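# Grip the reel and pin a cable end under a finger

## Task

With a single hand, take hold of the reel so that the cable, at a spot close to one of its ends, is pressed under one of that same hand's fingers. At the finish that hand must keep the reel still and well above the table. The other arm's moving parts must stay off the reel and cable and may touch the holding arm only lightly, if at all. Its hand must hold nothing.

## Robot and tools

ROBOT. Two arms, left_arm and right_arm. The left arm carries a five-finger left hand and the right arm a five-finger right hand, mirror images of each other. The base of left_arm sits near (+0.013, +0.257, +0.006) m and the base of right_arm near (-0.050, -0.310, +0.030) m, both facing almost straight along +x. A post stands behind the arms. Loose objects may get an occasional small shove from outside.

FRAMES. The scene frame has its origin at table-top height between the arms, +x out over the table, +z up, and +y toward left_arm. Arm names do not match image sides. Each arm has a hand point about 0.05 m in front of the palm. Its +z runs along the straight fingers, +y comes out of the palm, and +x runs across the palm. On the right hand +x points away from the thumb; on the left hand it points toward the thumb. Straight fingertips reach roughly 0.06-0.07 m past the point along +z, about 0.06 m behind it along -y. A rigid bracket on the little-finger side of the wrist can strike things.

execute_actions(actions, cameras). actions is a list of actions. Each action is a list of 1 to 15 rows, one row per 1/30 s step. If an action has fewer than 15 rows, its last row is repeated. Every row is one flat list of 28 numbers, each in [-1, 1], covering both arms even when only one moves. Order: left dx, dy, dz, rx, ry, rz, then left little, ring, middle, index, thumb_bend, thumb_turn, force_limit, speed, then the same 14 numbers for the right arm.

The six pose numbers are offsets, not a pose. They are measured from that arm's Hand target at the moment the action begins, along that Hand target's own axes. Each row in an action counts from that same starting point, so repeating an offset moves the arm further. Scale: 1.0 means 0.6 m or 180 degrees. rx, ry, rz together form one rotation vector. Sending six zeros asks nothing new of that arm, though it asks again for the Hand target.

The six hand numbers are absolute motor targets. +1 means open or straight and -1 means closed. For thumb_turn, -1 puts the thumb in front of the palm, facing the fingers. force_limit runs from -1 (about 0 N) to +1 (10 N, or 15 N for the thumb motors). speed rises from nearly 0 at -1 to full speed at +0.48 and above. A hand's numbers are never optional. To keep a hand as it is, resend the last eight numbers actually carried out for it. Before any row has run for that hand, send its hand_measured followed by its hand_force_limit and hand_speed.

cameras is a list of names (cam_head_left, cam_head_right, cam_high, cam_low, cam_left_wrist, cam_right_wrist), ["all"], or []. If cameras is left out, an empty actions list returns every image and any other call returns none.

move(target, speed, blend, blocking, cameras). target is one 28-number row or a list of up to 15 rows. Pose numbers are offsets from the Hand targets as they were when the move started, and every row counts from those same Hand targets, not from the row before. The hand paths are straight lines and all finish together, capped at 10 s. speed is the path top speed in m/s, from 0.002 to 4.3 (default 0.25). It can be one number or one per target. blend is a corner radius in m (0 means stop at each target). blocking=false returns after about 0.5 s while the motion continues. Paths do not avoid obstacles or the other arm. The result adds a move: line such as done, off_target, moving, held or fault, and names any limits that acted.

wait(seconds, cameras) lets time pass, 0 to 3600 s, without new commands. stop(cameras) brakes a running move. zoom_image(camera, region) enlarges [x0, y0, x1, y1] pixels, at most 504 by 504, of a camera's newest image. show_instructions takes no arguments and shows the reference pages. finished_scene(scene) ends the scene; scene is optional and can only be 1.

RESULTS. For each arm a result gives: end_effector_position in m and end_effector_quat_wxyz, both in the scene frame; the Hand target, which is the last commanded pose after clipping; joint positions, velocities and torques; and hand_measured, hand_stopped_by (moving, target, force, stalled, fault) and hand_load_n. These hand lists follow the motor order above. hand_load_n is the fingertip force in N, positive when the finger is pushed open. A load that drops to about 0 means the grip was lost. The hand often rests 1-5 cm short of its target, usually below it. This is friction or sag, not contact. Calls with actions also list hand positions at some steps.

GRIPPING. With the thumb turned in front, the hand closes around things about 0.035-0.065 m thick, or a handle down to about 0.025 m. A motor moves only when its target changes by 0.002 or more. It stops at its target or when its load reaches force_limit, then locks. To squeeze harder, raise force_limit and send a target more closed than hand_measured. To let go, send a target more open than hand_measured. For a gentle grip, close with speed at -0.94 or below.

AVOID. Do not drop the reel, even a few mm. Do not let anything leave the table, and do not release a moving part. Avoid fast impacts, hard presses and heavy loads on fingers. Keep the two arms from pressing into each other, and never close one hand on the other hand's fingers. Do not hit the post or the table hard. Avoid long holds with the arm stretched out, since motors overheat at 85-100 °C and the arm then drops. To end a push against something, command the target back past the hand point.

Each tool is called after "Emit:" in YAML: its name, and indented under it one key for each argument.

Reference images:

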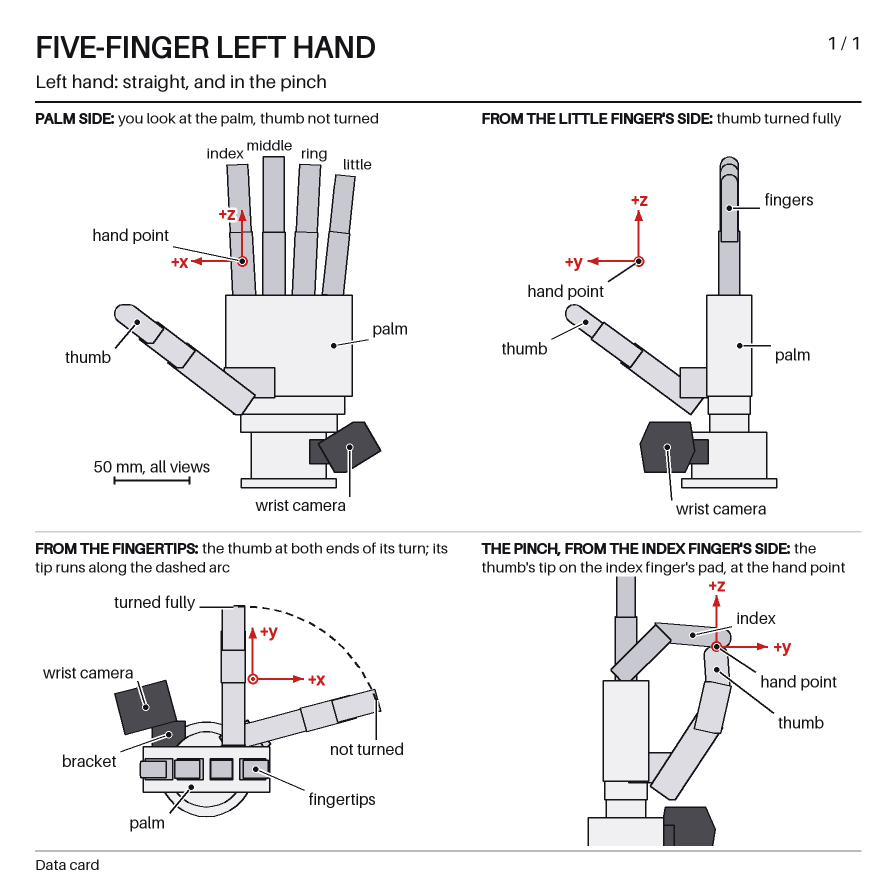

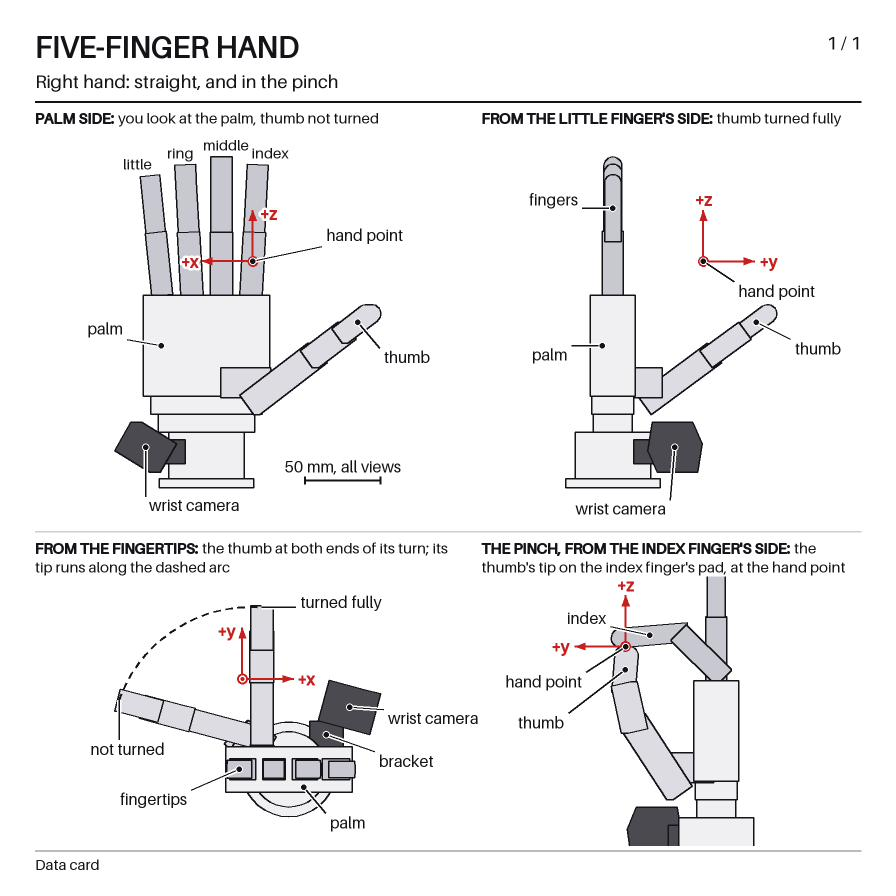

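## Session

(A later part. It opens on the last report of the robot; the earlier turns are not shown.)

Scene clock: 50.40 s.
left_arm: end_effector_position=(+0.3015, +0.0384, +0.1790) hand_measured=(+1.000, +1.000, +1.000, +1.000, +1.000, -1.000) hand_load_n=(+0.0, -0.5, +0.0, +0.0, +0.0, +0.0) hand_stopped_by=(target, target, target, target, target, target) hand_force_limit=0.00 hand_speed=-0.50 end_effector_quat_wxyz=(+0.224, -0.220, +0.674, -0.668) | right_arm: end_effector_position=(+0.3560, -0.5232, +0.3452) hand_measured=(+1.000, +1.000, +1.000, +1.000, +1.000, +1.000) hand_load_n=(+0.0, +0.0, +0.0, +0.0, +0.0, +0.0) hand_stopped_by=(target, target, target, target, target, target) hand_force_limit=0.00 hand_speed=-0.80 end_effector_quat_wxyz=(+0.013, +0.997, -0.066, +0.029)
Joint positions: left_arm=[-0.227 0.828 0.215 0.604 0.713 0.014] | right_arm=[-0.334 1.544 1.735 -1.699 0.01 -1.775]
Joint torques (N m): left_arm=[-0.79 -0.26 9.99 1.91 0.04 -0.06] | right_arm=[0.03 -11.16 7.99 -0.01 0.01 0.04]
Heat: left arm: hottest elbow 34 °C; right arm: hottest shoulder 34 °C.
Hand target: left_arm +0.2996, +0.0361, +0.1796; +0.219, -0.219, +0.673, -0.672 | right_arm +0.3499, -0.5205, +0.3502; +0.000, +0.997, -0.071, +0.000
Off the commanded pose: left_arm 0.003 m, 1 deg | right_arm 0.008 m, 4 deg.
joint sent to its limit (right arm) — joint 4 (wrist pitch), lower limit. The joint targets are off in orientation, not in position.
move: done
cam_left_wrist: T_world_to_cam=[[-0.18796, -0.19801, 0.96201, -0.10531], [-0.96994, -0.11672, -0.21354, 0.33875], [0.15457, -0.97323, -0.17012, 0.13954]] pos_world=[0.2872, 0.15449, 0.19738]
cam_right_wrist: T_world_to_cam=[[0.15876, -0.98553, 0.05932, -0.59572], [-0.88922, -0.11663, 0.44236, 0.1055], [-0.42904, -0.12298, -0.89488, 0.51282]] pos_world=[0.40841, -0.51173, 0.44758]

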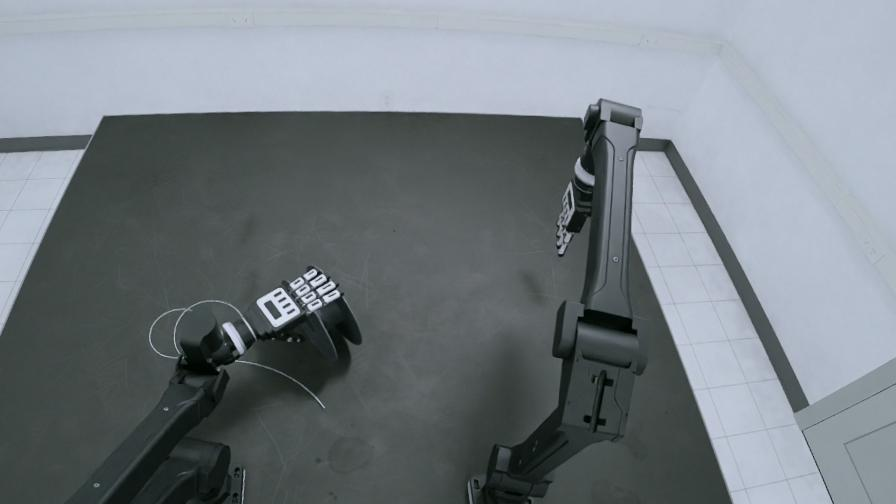

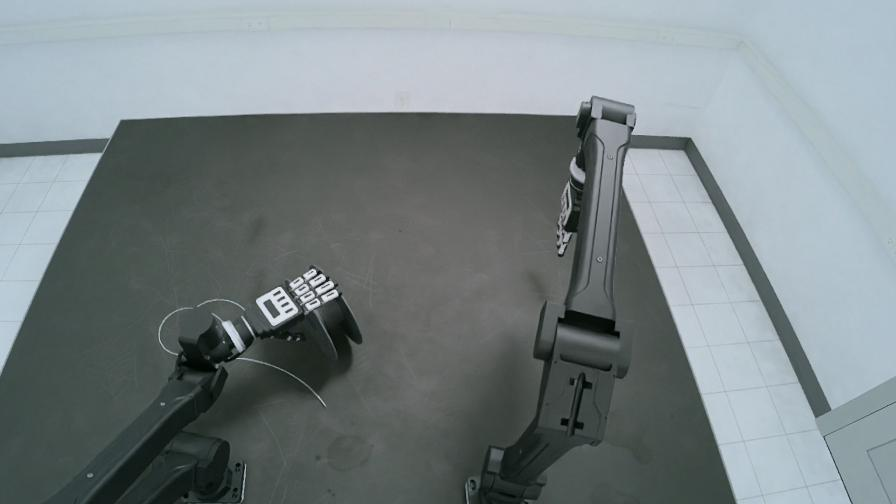

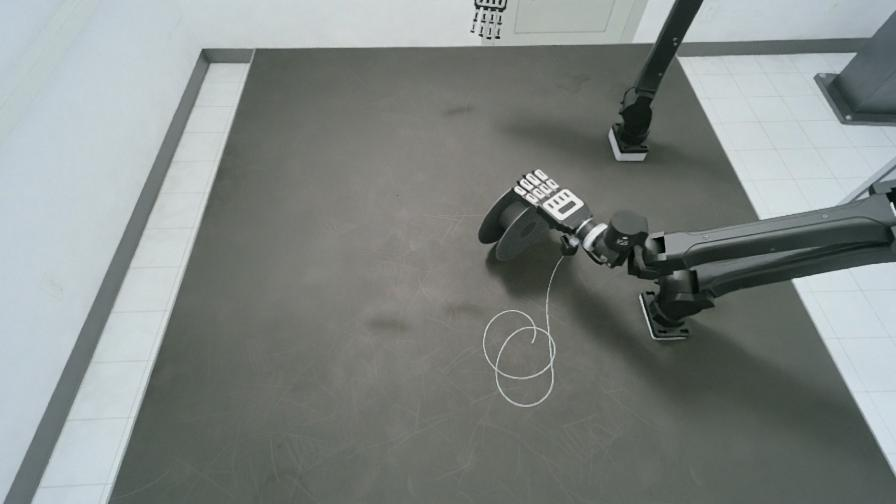

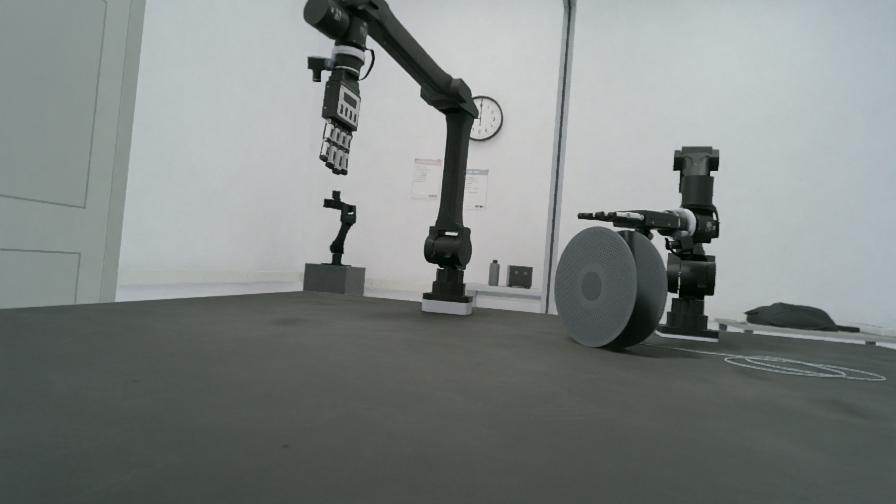

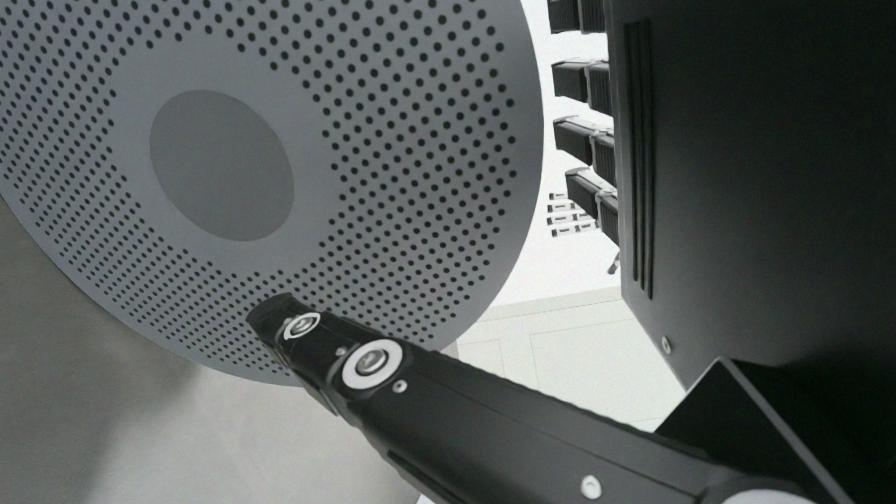

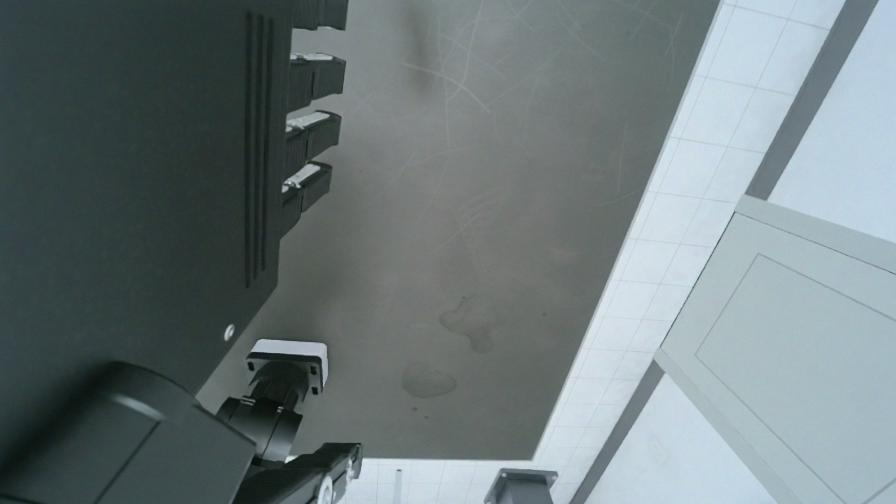

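Emit:
move:
  target: [0,0,0,0,0,0,0.2,0.2,0.2,0.2,0.15,-1,-0.4,-0.8, 0,0,0,0,0,0,1,1,1,1,1,1,0,-0.8]
  cameras: ["cam_head_left","cam_high","cam_low","cam_left_wrist"]

Emit:
zoom_image:
  camera: "cam_low"
  region: [540, 180, 740, 360]

Scene clock: 54.53 s.
left_arm: end_effector_position=(+0.3015, +0.0384, +0.1790) hand_measured=(+0.200, +0.200, +0.200, +0.200, +0.150, -1.000) hand_load_n=(+0.0, +0.0, +0.0, +0.0, +0.0, +0.0) hand_stopped_by=(target, target, target, target, target, target) hand_force_limit=-0.40 hand_speed=-0.80 end_effector_quat_wxyz=(+0.224, -0.220, +0.674, -0.668) | right_arm: end_effector_position=(+0.3560, -0.5232, +0.3452) hand_measured=(+1.000, +1.000, +1.000, +1.000, +1.000, +1.000) hand_load_n=(+0.0, +0.0, +0.0, +0.0, -0.5, +0.0) hand_stopped_by=(target, target, target, target, target, target) hand_force_limit=0.00 hand_speed=-0.80 end_effector_quat_wxyz=(+0.013, +0.997, -0.066, +0.029)
Joint positions: left_arm=[-0.227 0.828 0.215 0.604 0.713 0.013] | right_arm=[-0.334 1.544 1.735 -1.699 0.01 -1.775]
Joint torques (N m): left_arm=[-0.85 -0.32 9.99 1.91 0.03 -0.05] | right_arm=[0.03 -11.11 7.98 -0.02 0.01 0.04]
Heat: left arm: hottest elbow 34 °C; right arm: hottest shoulder 34 °C.
Hand target: left_arm +0.2997, +0.0361, +0.1796; +0.219, -0.219, +0.673, -0.672 | right_arm +0.3499, -0.5205, +0.3502; +0.000, +0.997, -0.071, +0.000
Off the commanded pose: left_arm 0.003 m, 1 deg | right_arm 0.008 m, 4 deg.
joint sent to its limit (right arm) — joint 4 (wrist pitch), lower limit. The joint targets are off in orientation, not in position.
move: done
cam_left_wrist: T_world_to_cam=[[-0.18735, -0.1975, 0.96223, -0.10562], [-0.97007, -0.11684, -0.21286, 0.33857], [0.15447, -0.97331, -0.1697, 0.13951]] pos_world=[0.2871, 0.15449, 0.19738]

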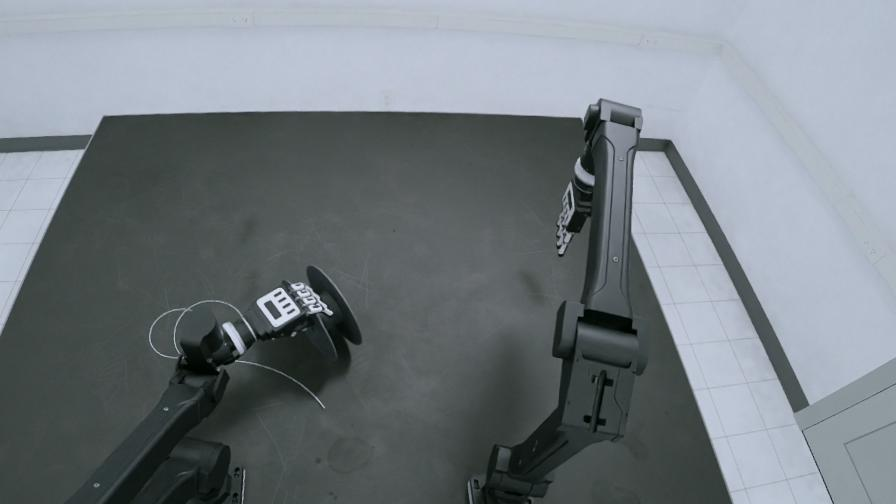

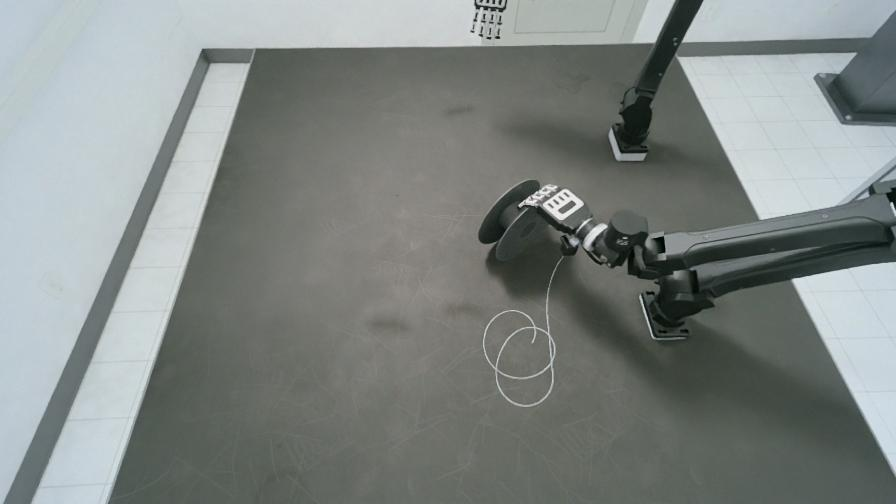

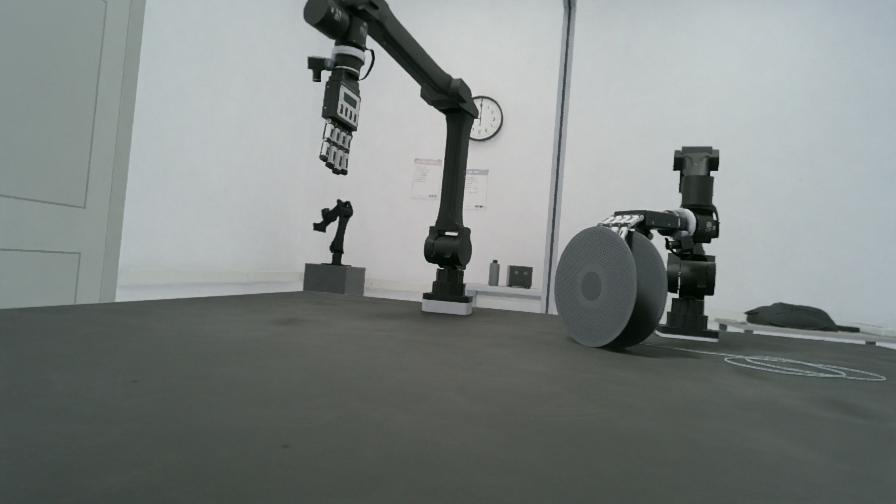

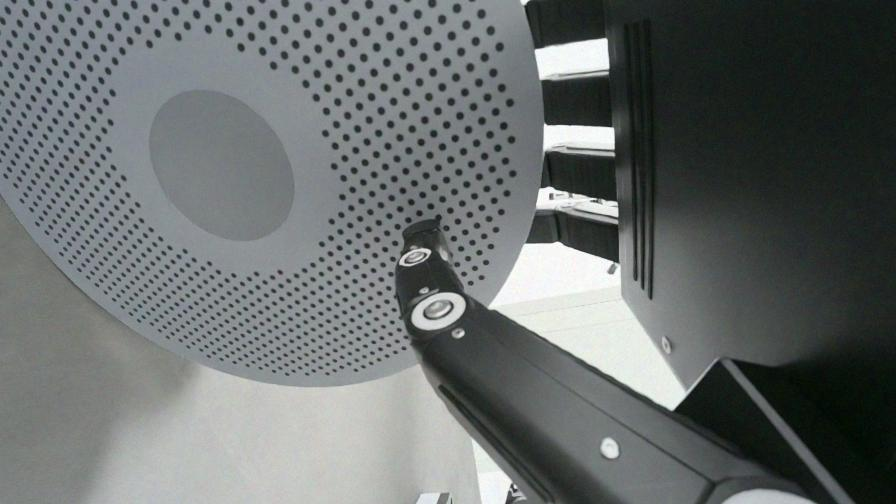

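Scaled by 2.520 from the camera's image (finer frame: 1280x720).

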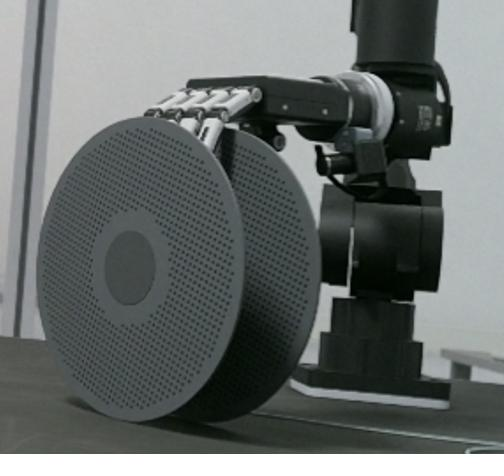

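Emit:
move:
  target: [0,0,0,0,0,0,-0.6,-0.6,-0.6,-0.6,0.0,-1,0.1,-0.9, 0,0,0,0,0,0,1,1,1,1,1,1,0,-0.8]
  cameras: ["cam_left_wrist","cam_low","cam_high"]

Scene clock: 56.80 s.
left_arm: end_effector_position=(+0.3018, +0.0383, +0.1803) hand_measured=(-0.262, -0.208, -0.188, -0.188, +0.000, -1.000) hand_load_n=(+6.0, +0.0, +3.5, +12.5, +2.5, +0.5) hand_stopped_by=(force, force, force, force, target, target) hand_force_limit=0.10 hand_speed=-0.90 end_effector_quat_wxyz=(+0.225, -0.218, +0.673, -0.670) | right_arm: end_effector_position=(+0.3560, -0.5232, +0.3452) hand_measured=(+1.000, +1.000, +1.000, +1.000, +1.000, +1.000) hand_load_n=(+0.0, +0.0, +0.0, +0.0, +0.0, +0.0) hand_stopped_by=(target, target, target, target, target, target) hand_force_limit=0.00 hand_speed=-0.80 end_effector_quat_wxyz=(+0.013, +0.997, -0.066, +0.029)
Joint positions: left_arm=[-0.227 0.828 0.215 0.611 0.713 0.013] | right_arm=[-0.334 1.544 1.735 -1.699 0.01 -1.775]
Joint torques (N m): left_arm=[-0.79 -0.26 9.96 1.65 0.01 -0.05] | right_arm=[0.09 -11.05 7.98 -0.02 0.02 0.04]
Heat: left arm: hottest elbow 34 °C; right arm: hottest shoulder 34 °C.
Hand target: left_arm +0.2997, +0.0361, +0.1796; +0.219, -0.219, +0.673, -0.672 | right_arm +0.3499, -0.5205, +0.3502; +0.000, +0.997, -0.071, +0.000
Off the commanded pose: left_arm 0.003 m, 1 deg | right_arm 0.008 m, 4 deg.
joint sent to its limit (right arm) — joint 4 (wrist pitch), lower limit. The joint targets are off in orientation, not in position.
move: done
cam_left_wrist: T_world_to_cam=[[-0.19357, -0.19614, 0.96128, -0.10488], [-0.96874, -0.11676, -0.21889, 0.33988], [0.15517, -0.9736, -0.1674, 0.13894]] pos_world=[0.2874, 0.15439, 0.19848]
Images, in order (width x height): cam_high 896x504, cam_low 896x504, cam_left_wrist 896x504.

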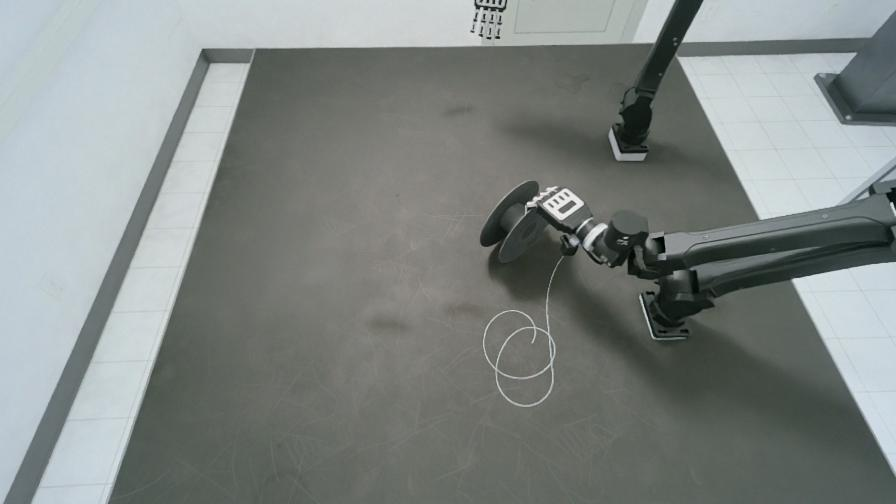

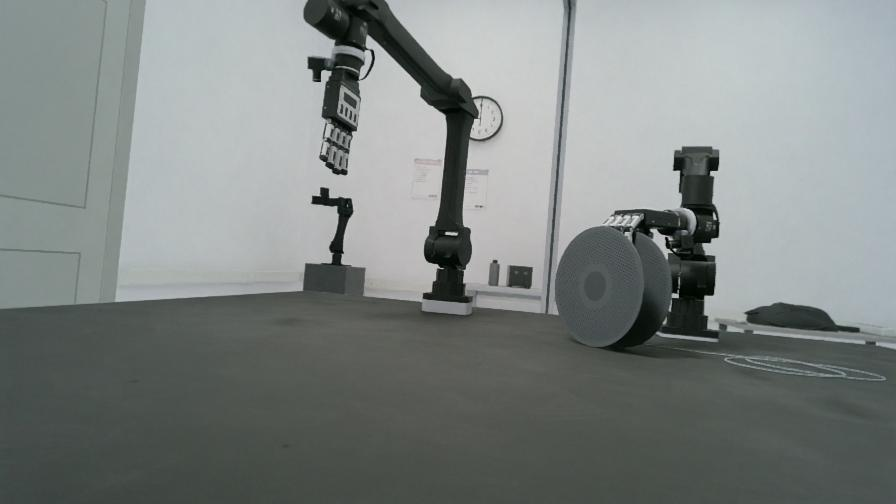

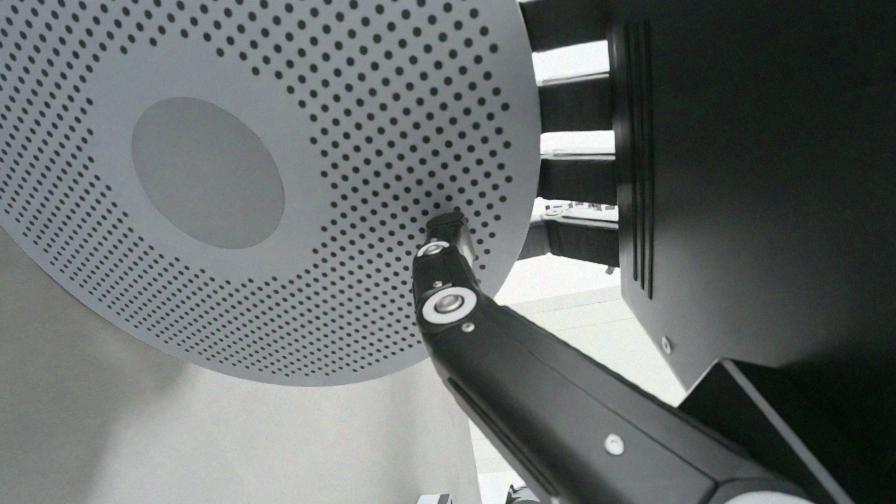

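Emit:
move:
  target: [0,0,0,0,0,0,-0.6,-0.6,-0.6,-0.6,-0.2,-1,0.1,-0.92, 0,0,0,0,0,0,1,1,1,1,1,1,0,-0.8]
  cameras: []

Scene clock: 57.93 s.
left_arm: end_effector_position=(+0.3018, +0.0383, +0.1803) hand_measured=(-0.262, -0.208, -0.188, -0.188, -0.018, -1.000) hand_load_n=(+6.0, +0.0, +3.5, +13.0, +8.0, +1.5) hand_stopped_by=(force, force, force, force, force, target) hand_force_limit=0.10 hand_speed=-0.92 end_effector_quat_wxyz=(+0.225, -0.218, +0.673, -0.670) | right_arm: end_effector_position=(+0.3560, -0.5232, +0.3452) hand_measured=(+1.000, +1.000, +1.000, +1.000, +1.000, +1.000) hand_load_n=(+0.0, +0.0, +0.0, +0.0, +0.0, +0.0) hand_stopped_by=(target, target, target, target, target, target) hand_force_limit=0.00 hand_speed=-0.80 end_effector_quat_wxyz=(+0.013, +0.997, -0.066, +0.029)
Joint positions: left_arm=[-0.227 0.828 0.215 0.611 0.713 0.013] | right_arm=[-0.334 1.544 1.735 -1.699 0.01 -1.775]
Joint torques (N m): left_arm=[-0.79 -0.26 9.98 1.65 0.02 -0.05] | right_arm=[0.09 -11.16 7.97 -0.02 0.01 0.03]
Heat: left arm: hottest elbow 34 °C; right arm: hottest shoulder 34 °C.
Hand target: left_arm +0.2997, +0.0361, +0.1796; +0.219, -0.219, +0.673, -0.672 | right_arm +0.3499, -0.5205, +0.3502; +0.000, +0.997, -0.071, +0.000
Off the commanded pose: left_arm 0.003 m, 1 deg | right_arm 0.008 m, 4 deg.
joint sent to its limit (right arm) — joint 4 (wrist pitch), lower limit. The joint targets are off in orientation, not in position.
move: done

Emit:
move:
  target:
    - [0,0,0,0,0,0,-0.6,-0.7,-0.7,-0.6,-0.2,-1,0.1,-0.92, 0,0,0,0,0,0,1,1,1,1,1,1,0,-0.8]
    - [0,-0.07,0,0,0,0,-0.6,-0.7,-0.7,-0.6,-0.2,-1,0.1,-0.92, 0,0,0,0,0,0,1,1,1,1,1,1,0,-0.8]
  speed: 0.05
  cameras: ["cam_left_wrist","cam_low","cam_high"]

Scene clock: 60.20 s.
left_arm: end_effector_position=(+0.2887, +0.0410, +0.1875) hand_measured=(-0.262, -0.226, -0.194, -0.188, -0.018, -1.000) hand_load_n=(+2.5, +6.5, +4.0, +12.5, +8.5, +1.5) hand_stopped_by=(force, force, force, force, force, target) hand_force_limit=0.10 hand_speed=-0.92 end_effector_quat_wxyz=(+0.205, -0.237, +0.685, -0.658) | right_arm: end_effector_position=(+0.3560, -0.5232, +0.3452) hand_measured=(+1.000, +1.000, +1.000, +1.000, +1.000, +1.000) hand_load_n=(+0.0, -0.5, +0.0, +0.0, -0.5, +0.0) hand_stopped_by=(target, target, target, target, target, target) hand_force_limit=0.00 hand_speed=-0.80 end_effector_quat_wxyz=(+0.013, +0.997, -0.066, +0.029)
Joint positions: left_arm=[-0.227 0.71 0.238 0.406 0.715 0.012] | right_arm=[-0.334 1.544 1.735 -1.699 0.01 -1.775]
Joint torques (N m): left_arm=[-0.62 -1.03 16.06 1.21 0.12 -0.05] | right_arm=[0.03 -11.05 7.98 -0.02 0.01 0.04]
Heat: left arm: hottest elbow 35 °C; right arm: hottest shoulder 34 °C.
Hand target: left_arm +0.2996, +0.0360, +0.2218; +0.219, -0.218, +0.673, -0.672 | right_arm +0.3499, -0.5205, +0.3502; +0.000, +0.997, -0.071, +0.000
Off the commanded pose: left_arm 0.036 m, 3 deg | right_arm 0.008 m, 4 deg.
joint sent to its limit (right arm) — joint 4 (wrist pitch), lower limit. The joint targets are off in orientation, not in position.
move: off_target (left_arm)
cam_left_wrist: T_world_to_cam=[[-0.1331, -0.20888, 0.96884, -0.13206], [-0.98075, -0.11315, -0.15913, 0.3212], [0.14287, -0.97137, -0.1898, 0.15249]] pos_world=[0.27565, 0.15688, 0.20801]
Images, in order (width x height): cam_high 896x504, cam_low 896x504, cam_left_wrist 896x504.

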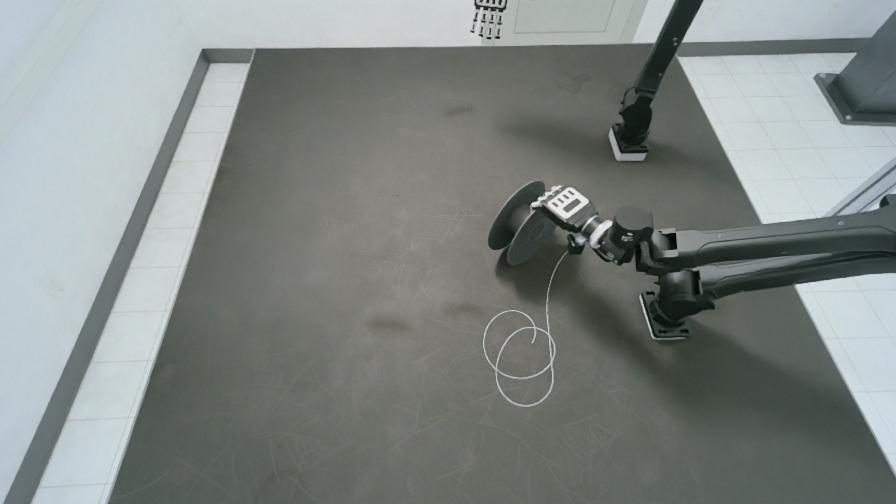

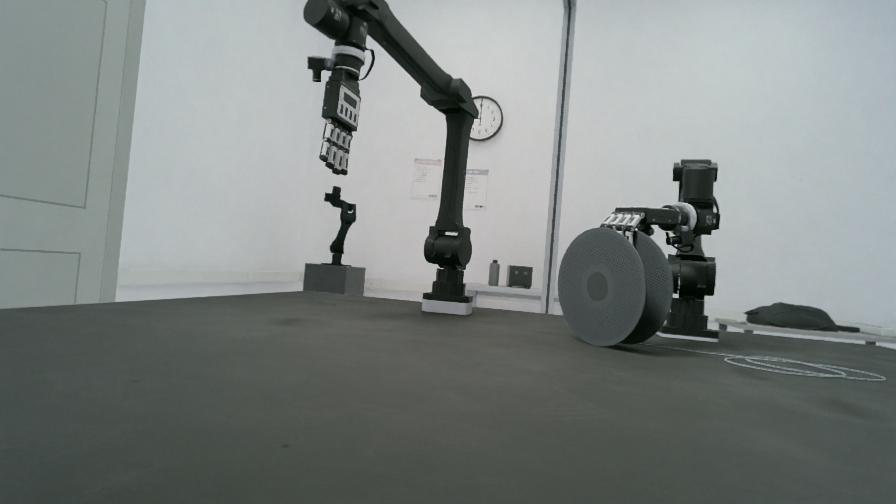

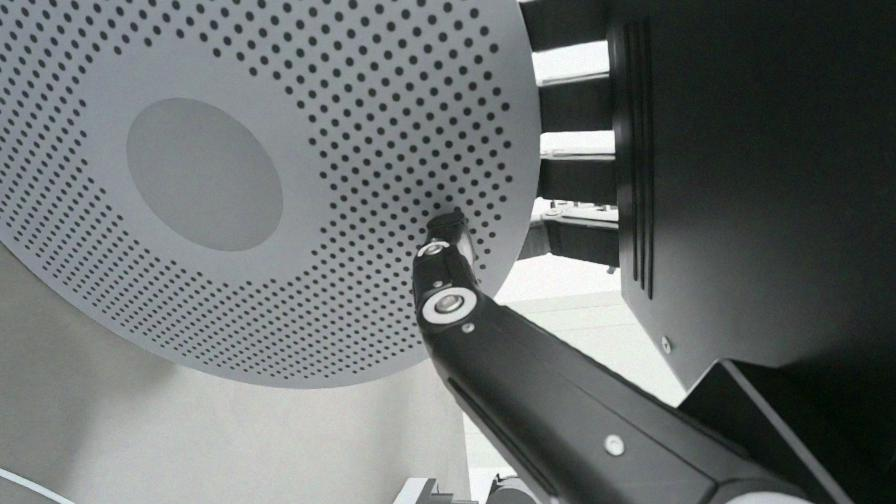

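Emit:
execute_actions:
  actions:
    - [[0,0,0,0,0,0,-0.6,-0.7,-0.7,-0.6,-0.2,-1,0.1,-0.92, 0,0,0,0,0,0,1,1,1,1,1,1,0,-0.8]]
  cameras: ["cam_left_wrist","cam_low"]

Emit:
zoom_image:
  camera: "cam_low"
  region: [540, 180, 740, 360]

Scene clock: 62.60 s.
left_arm: end_effector_position=(+0.2887, +0.0410, +0.1875) hand_measured=(-0.262, -0.226, -0.194, -0.188, -0.018, -1.000) hand_load_n=(+2.5, +6.5, +4.0, +13.0, +8.5, +1.5) hand_stopped_by=(force, force, force, force, force, target) hand_force_limit=0.10 hand_speed=-0.92 end_effector_quat_wxyz=(+0.205, -0.237, +0.685, -0.658) | right_arm: end_effector_position=(+0.3560, -0.5232, +0.3452) hand_measured=(+1.000, +1.000, +1.000, +1.000, +1.000, +1.000) hand_load_n=(+0.0, +0.0, +0.0, +0.0, +0.0, +0.5) hand_stopped_by=(target, target, target, target, target, target) hand_force_limit=0.00 hand_speed=-0.80 end_effector_quat_wxyz=(+0.013, +0.997, -0.066, +0.029)
Joint positions: left_arm=[-0.227 0.71 0.238 0.406 0.715 0.012] | right_arm=[-0.334 1.544 1.735 -1.699 0.01 -1.775]
Joint torques (N m): left_arm=[-0.62 -1.08 16.08 1.24 0.11 -0.06] | right_arm=[0.09 -11.11 7.97 0.01 0.02 0.04]
Heat: left arm: hottest elbow 35 °C; right arm: hottest shoulder 34 °C.
Hand target: left_arm +0.2996, +0.0360, +0.2218; +0.219, -0.218, +0.673, -0.672 | right_arm +0.3499, -0.5205, +0.3502; +0.000, +0.997, -0.071, +0.000
Off the commanded pose: left_arm 0.036 m, 3 deg | right_arm 0.008 m, 4 deg.
joint sent to its limit (right arm) — joint 4 (wrist pitch), lower limit. The joint targets are off in orientation, not in position.
Step readings (end_effector_position of left_arm | right_arm):
0: (+0.2887, +0.0410, +0.1875) | (+0.3560, -0.5232, +0.3452)
1: (+0.2887, +0.0410, +0.1875) | (+0.3560, -0.5232, +0.3452)
2: (+0.2887, +0.0410, +0.1875) | (+0.3560, -0.5232, +0.3452)
4: (+0.2887, +0.0410, +0.1875) | (+0.3560, -0.5232, +0.3452)
8: (+0.2887, +0.0410, +0.1875) | (+0.3560, -0.5232, +0.3452)
15: (+0.2887, +0.0410, +0.1875) | (+0.3560, -0.5232, +0.3452)
cam_left_wrist: T_world_to_cam=[[-0.1331, -0.20888, 0.96884, -0.13206], [-0.98075, -0.11315, -0.15913, 0.3212], [0.14287, -0.97137, -0.1898, 0.15249]] pos_world=[0.27565, 0.15688, 0.20801]
Images, in order (width x height): cam_low 896x504, cam_left_wrist 896x504.

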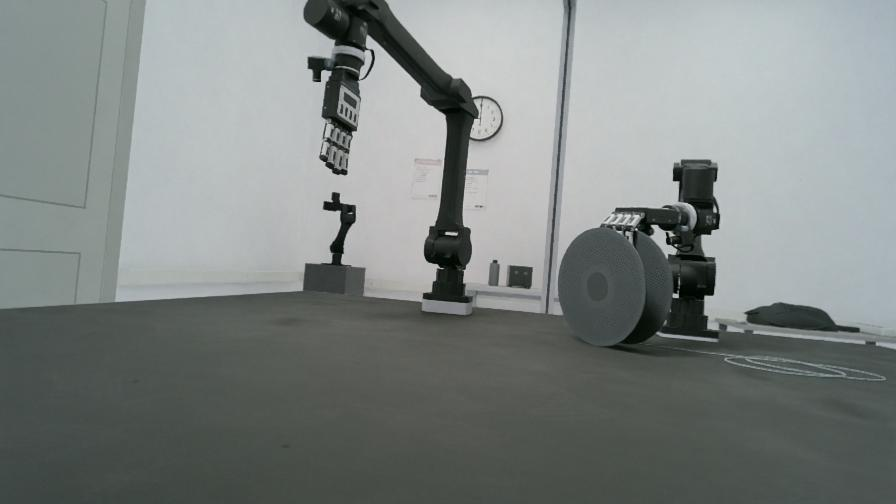

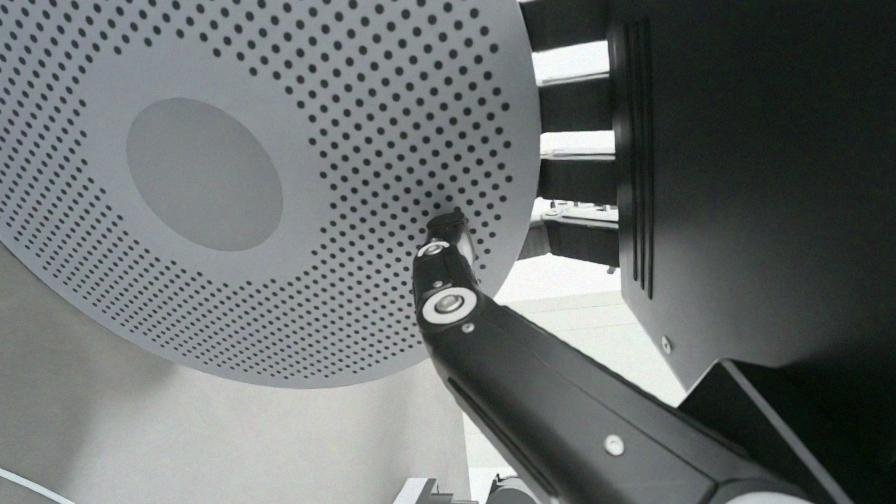

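Scaled by 2.520 from the camera's image (finer frame: 1280x720).

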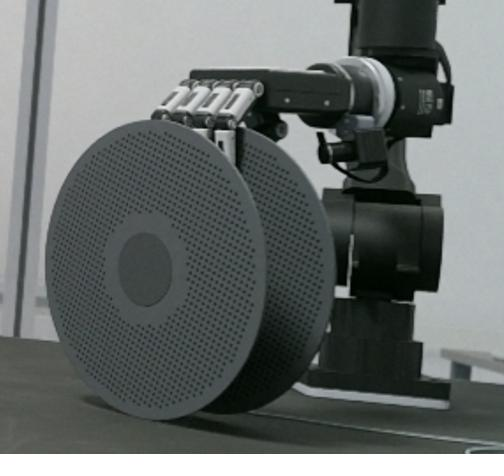

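Emit:
move:
  target: [0,-0.07,0,0,0,0,-0.6,-0.7,-0.7,-0.6,-0.2,-1,0.1,-0.92, 0,0,0,0,0,0,1,1,1,1,1,1,0,-0.8]
  speed: 0.04
  cameras: ["cam_left_wrist","cam_low","cam_head_left"]

Emit:
zoom_image:
  camera: "cam_low"
  region: [540, 180, 740, 360]

Scene clock: 69.60 s.
left_arm: end_effector_position=(+0.2893, +0.0407, +0.2199) hand_measured=(-0.262, -0.226, -0.194, -0.188, -0.018, -1.000) hand_load_n=(+2.5, +6.0, +4.0, +12.5, +8.5, +1.5) hand_stopped_by=(force, force, force, force, force, target) hand_force_limit=0.10 hand_speed=-0.92 end_effector_quat_wxyz=(+0.198, -0.244, +0.688, -0.655) | right_arm: end_effector_position=(+0.3560, -0.5232, +0.3452) hand_measured=(+1.000, +1.000, +1.000, +1.000, +1.000, +1.000) hand_load_n=(+0.0, +0.0, +0.0, +0.0, +0.0, +0.0) hand_stopped_by=(target, target, target, target, target, target) hand_force_limit=0.00 hand_speed=-0.80 end_effector_quat_wxyz=(+0.013, +0.997, -0.066, +0.029)
Joint positions: left_arm=[-0.227 0.64 0.322 0.233 0.715 0.009] | right_arm=[-0.334 1.544 1.735 -1.699 0.01 -1.775]
Joint torques (N m): left_arm=[-0.62 -1.08 17.7 1.51 0.1 -0.02] | right_arm=[0.15 -11.11 7.98 -0.03 0.01 0.04]
Heat: left arm: hottest elbow 36 °C; right arm: hottest shoulder 34 °C.
Hand target: left_arm +0.2996, +0.0360, +0.2637; +0.219, -0.219, +0.673, -0.672 | right_arm +0.3499, -0.5205, +0.3502; +0.000, +0.997, -0.071, +0.000
Off the commanded pose: left_arm 0.045 m, 5 deg | right_arm 0.008 m, 4 deg.
joint sent to its limit (right arm) — joint 4 (wrist pitch), lower limit. The joint targets are off in orientation, not in position.
move: off_target (left_arm)
cam_left_wrist: T_world_to_cam=[[-0.11136, -0.21113, 0.9711, -0.17019], [-0.98411, -0.11255, -0.13732, 0.32298], [0.13828, -0.97096, -0.19524, 0.16073]] pos_world=[0.27667, 0.15648, 0.24101]
Images, in order (width x height): cam_head_left 896x504, cam_low 896x504, cam_left_wrist 896x504.

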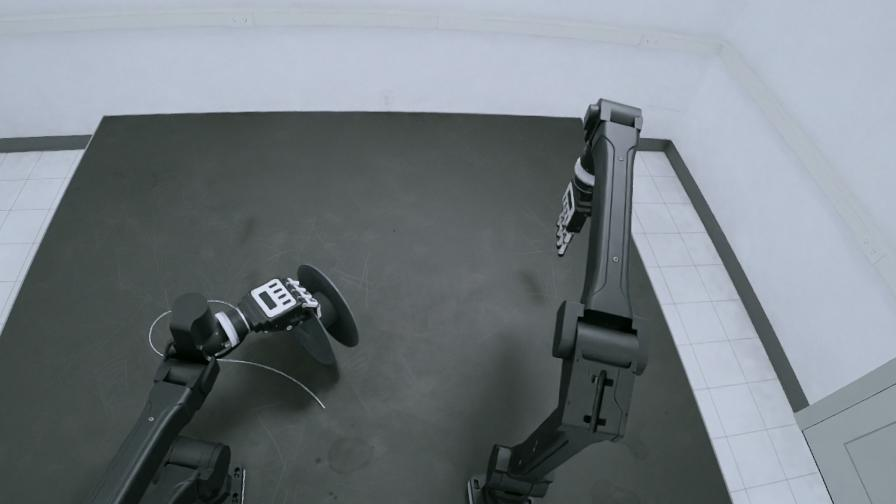

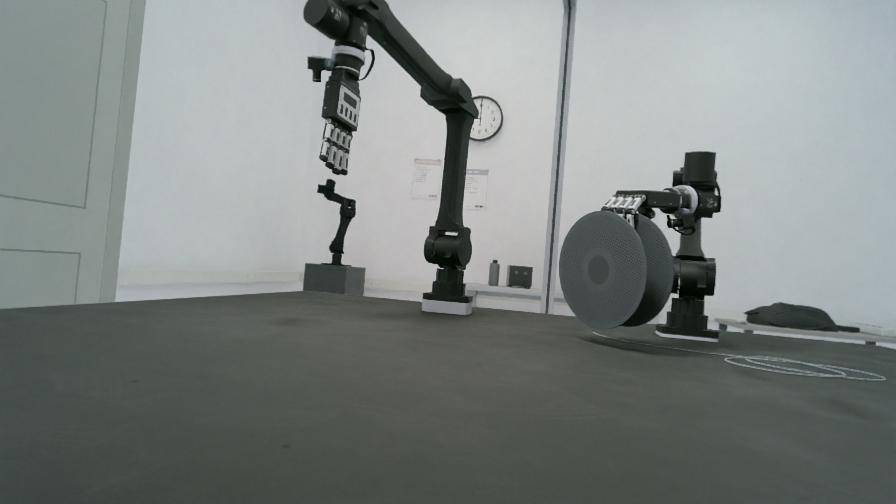

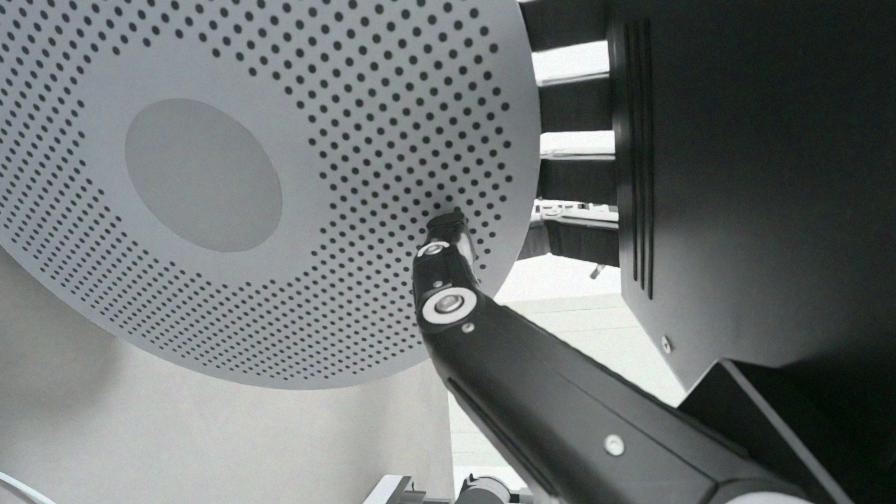

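Scaled by 2.520 from the camera's image (finer frame: 1280x720).

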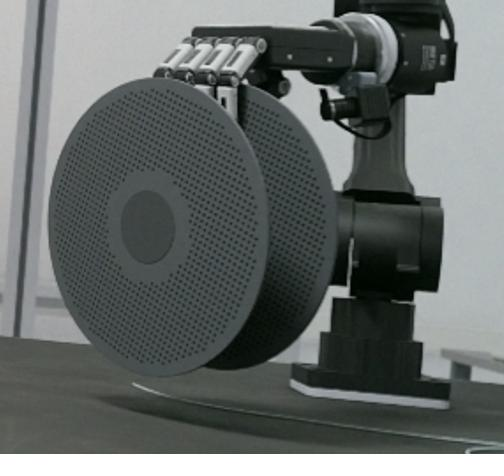

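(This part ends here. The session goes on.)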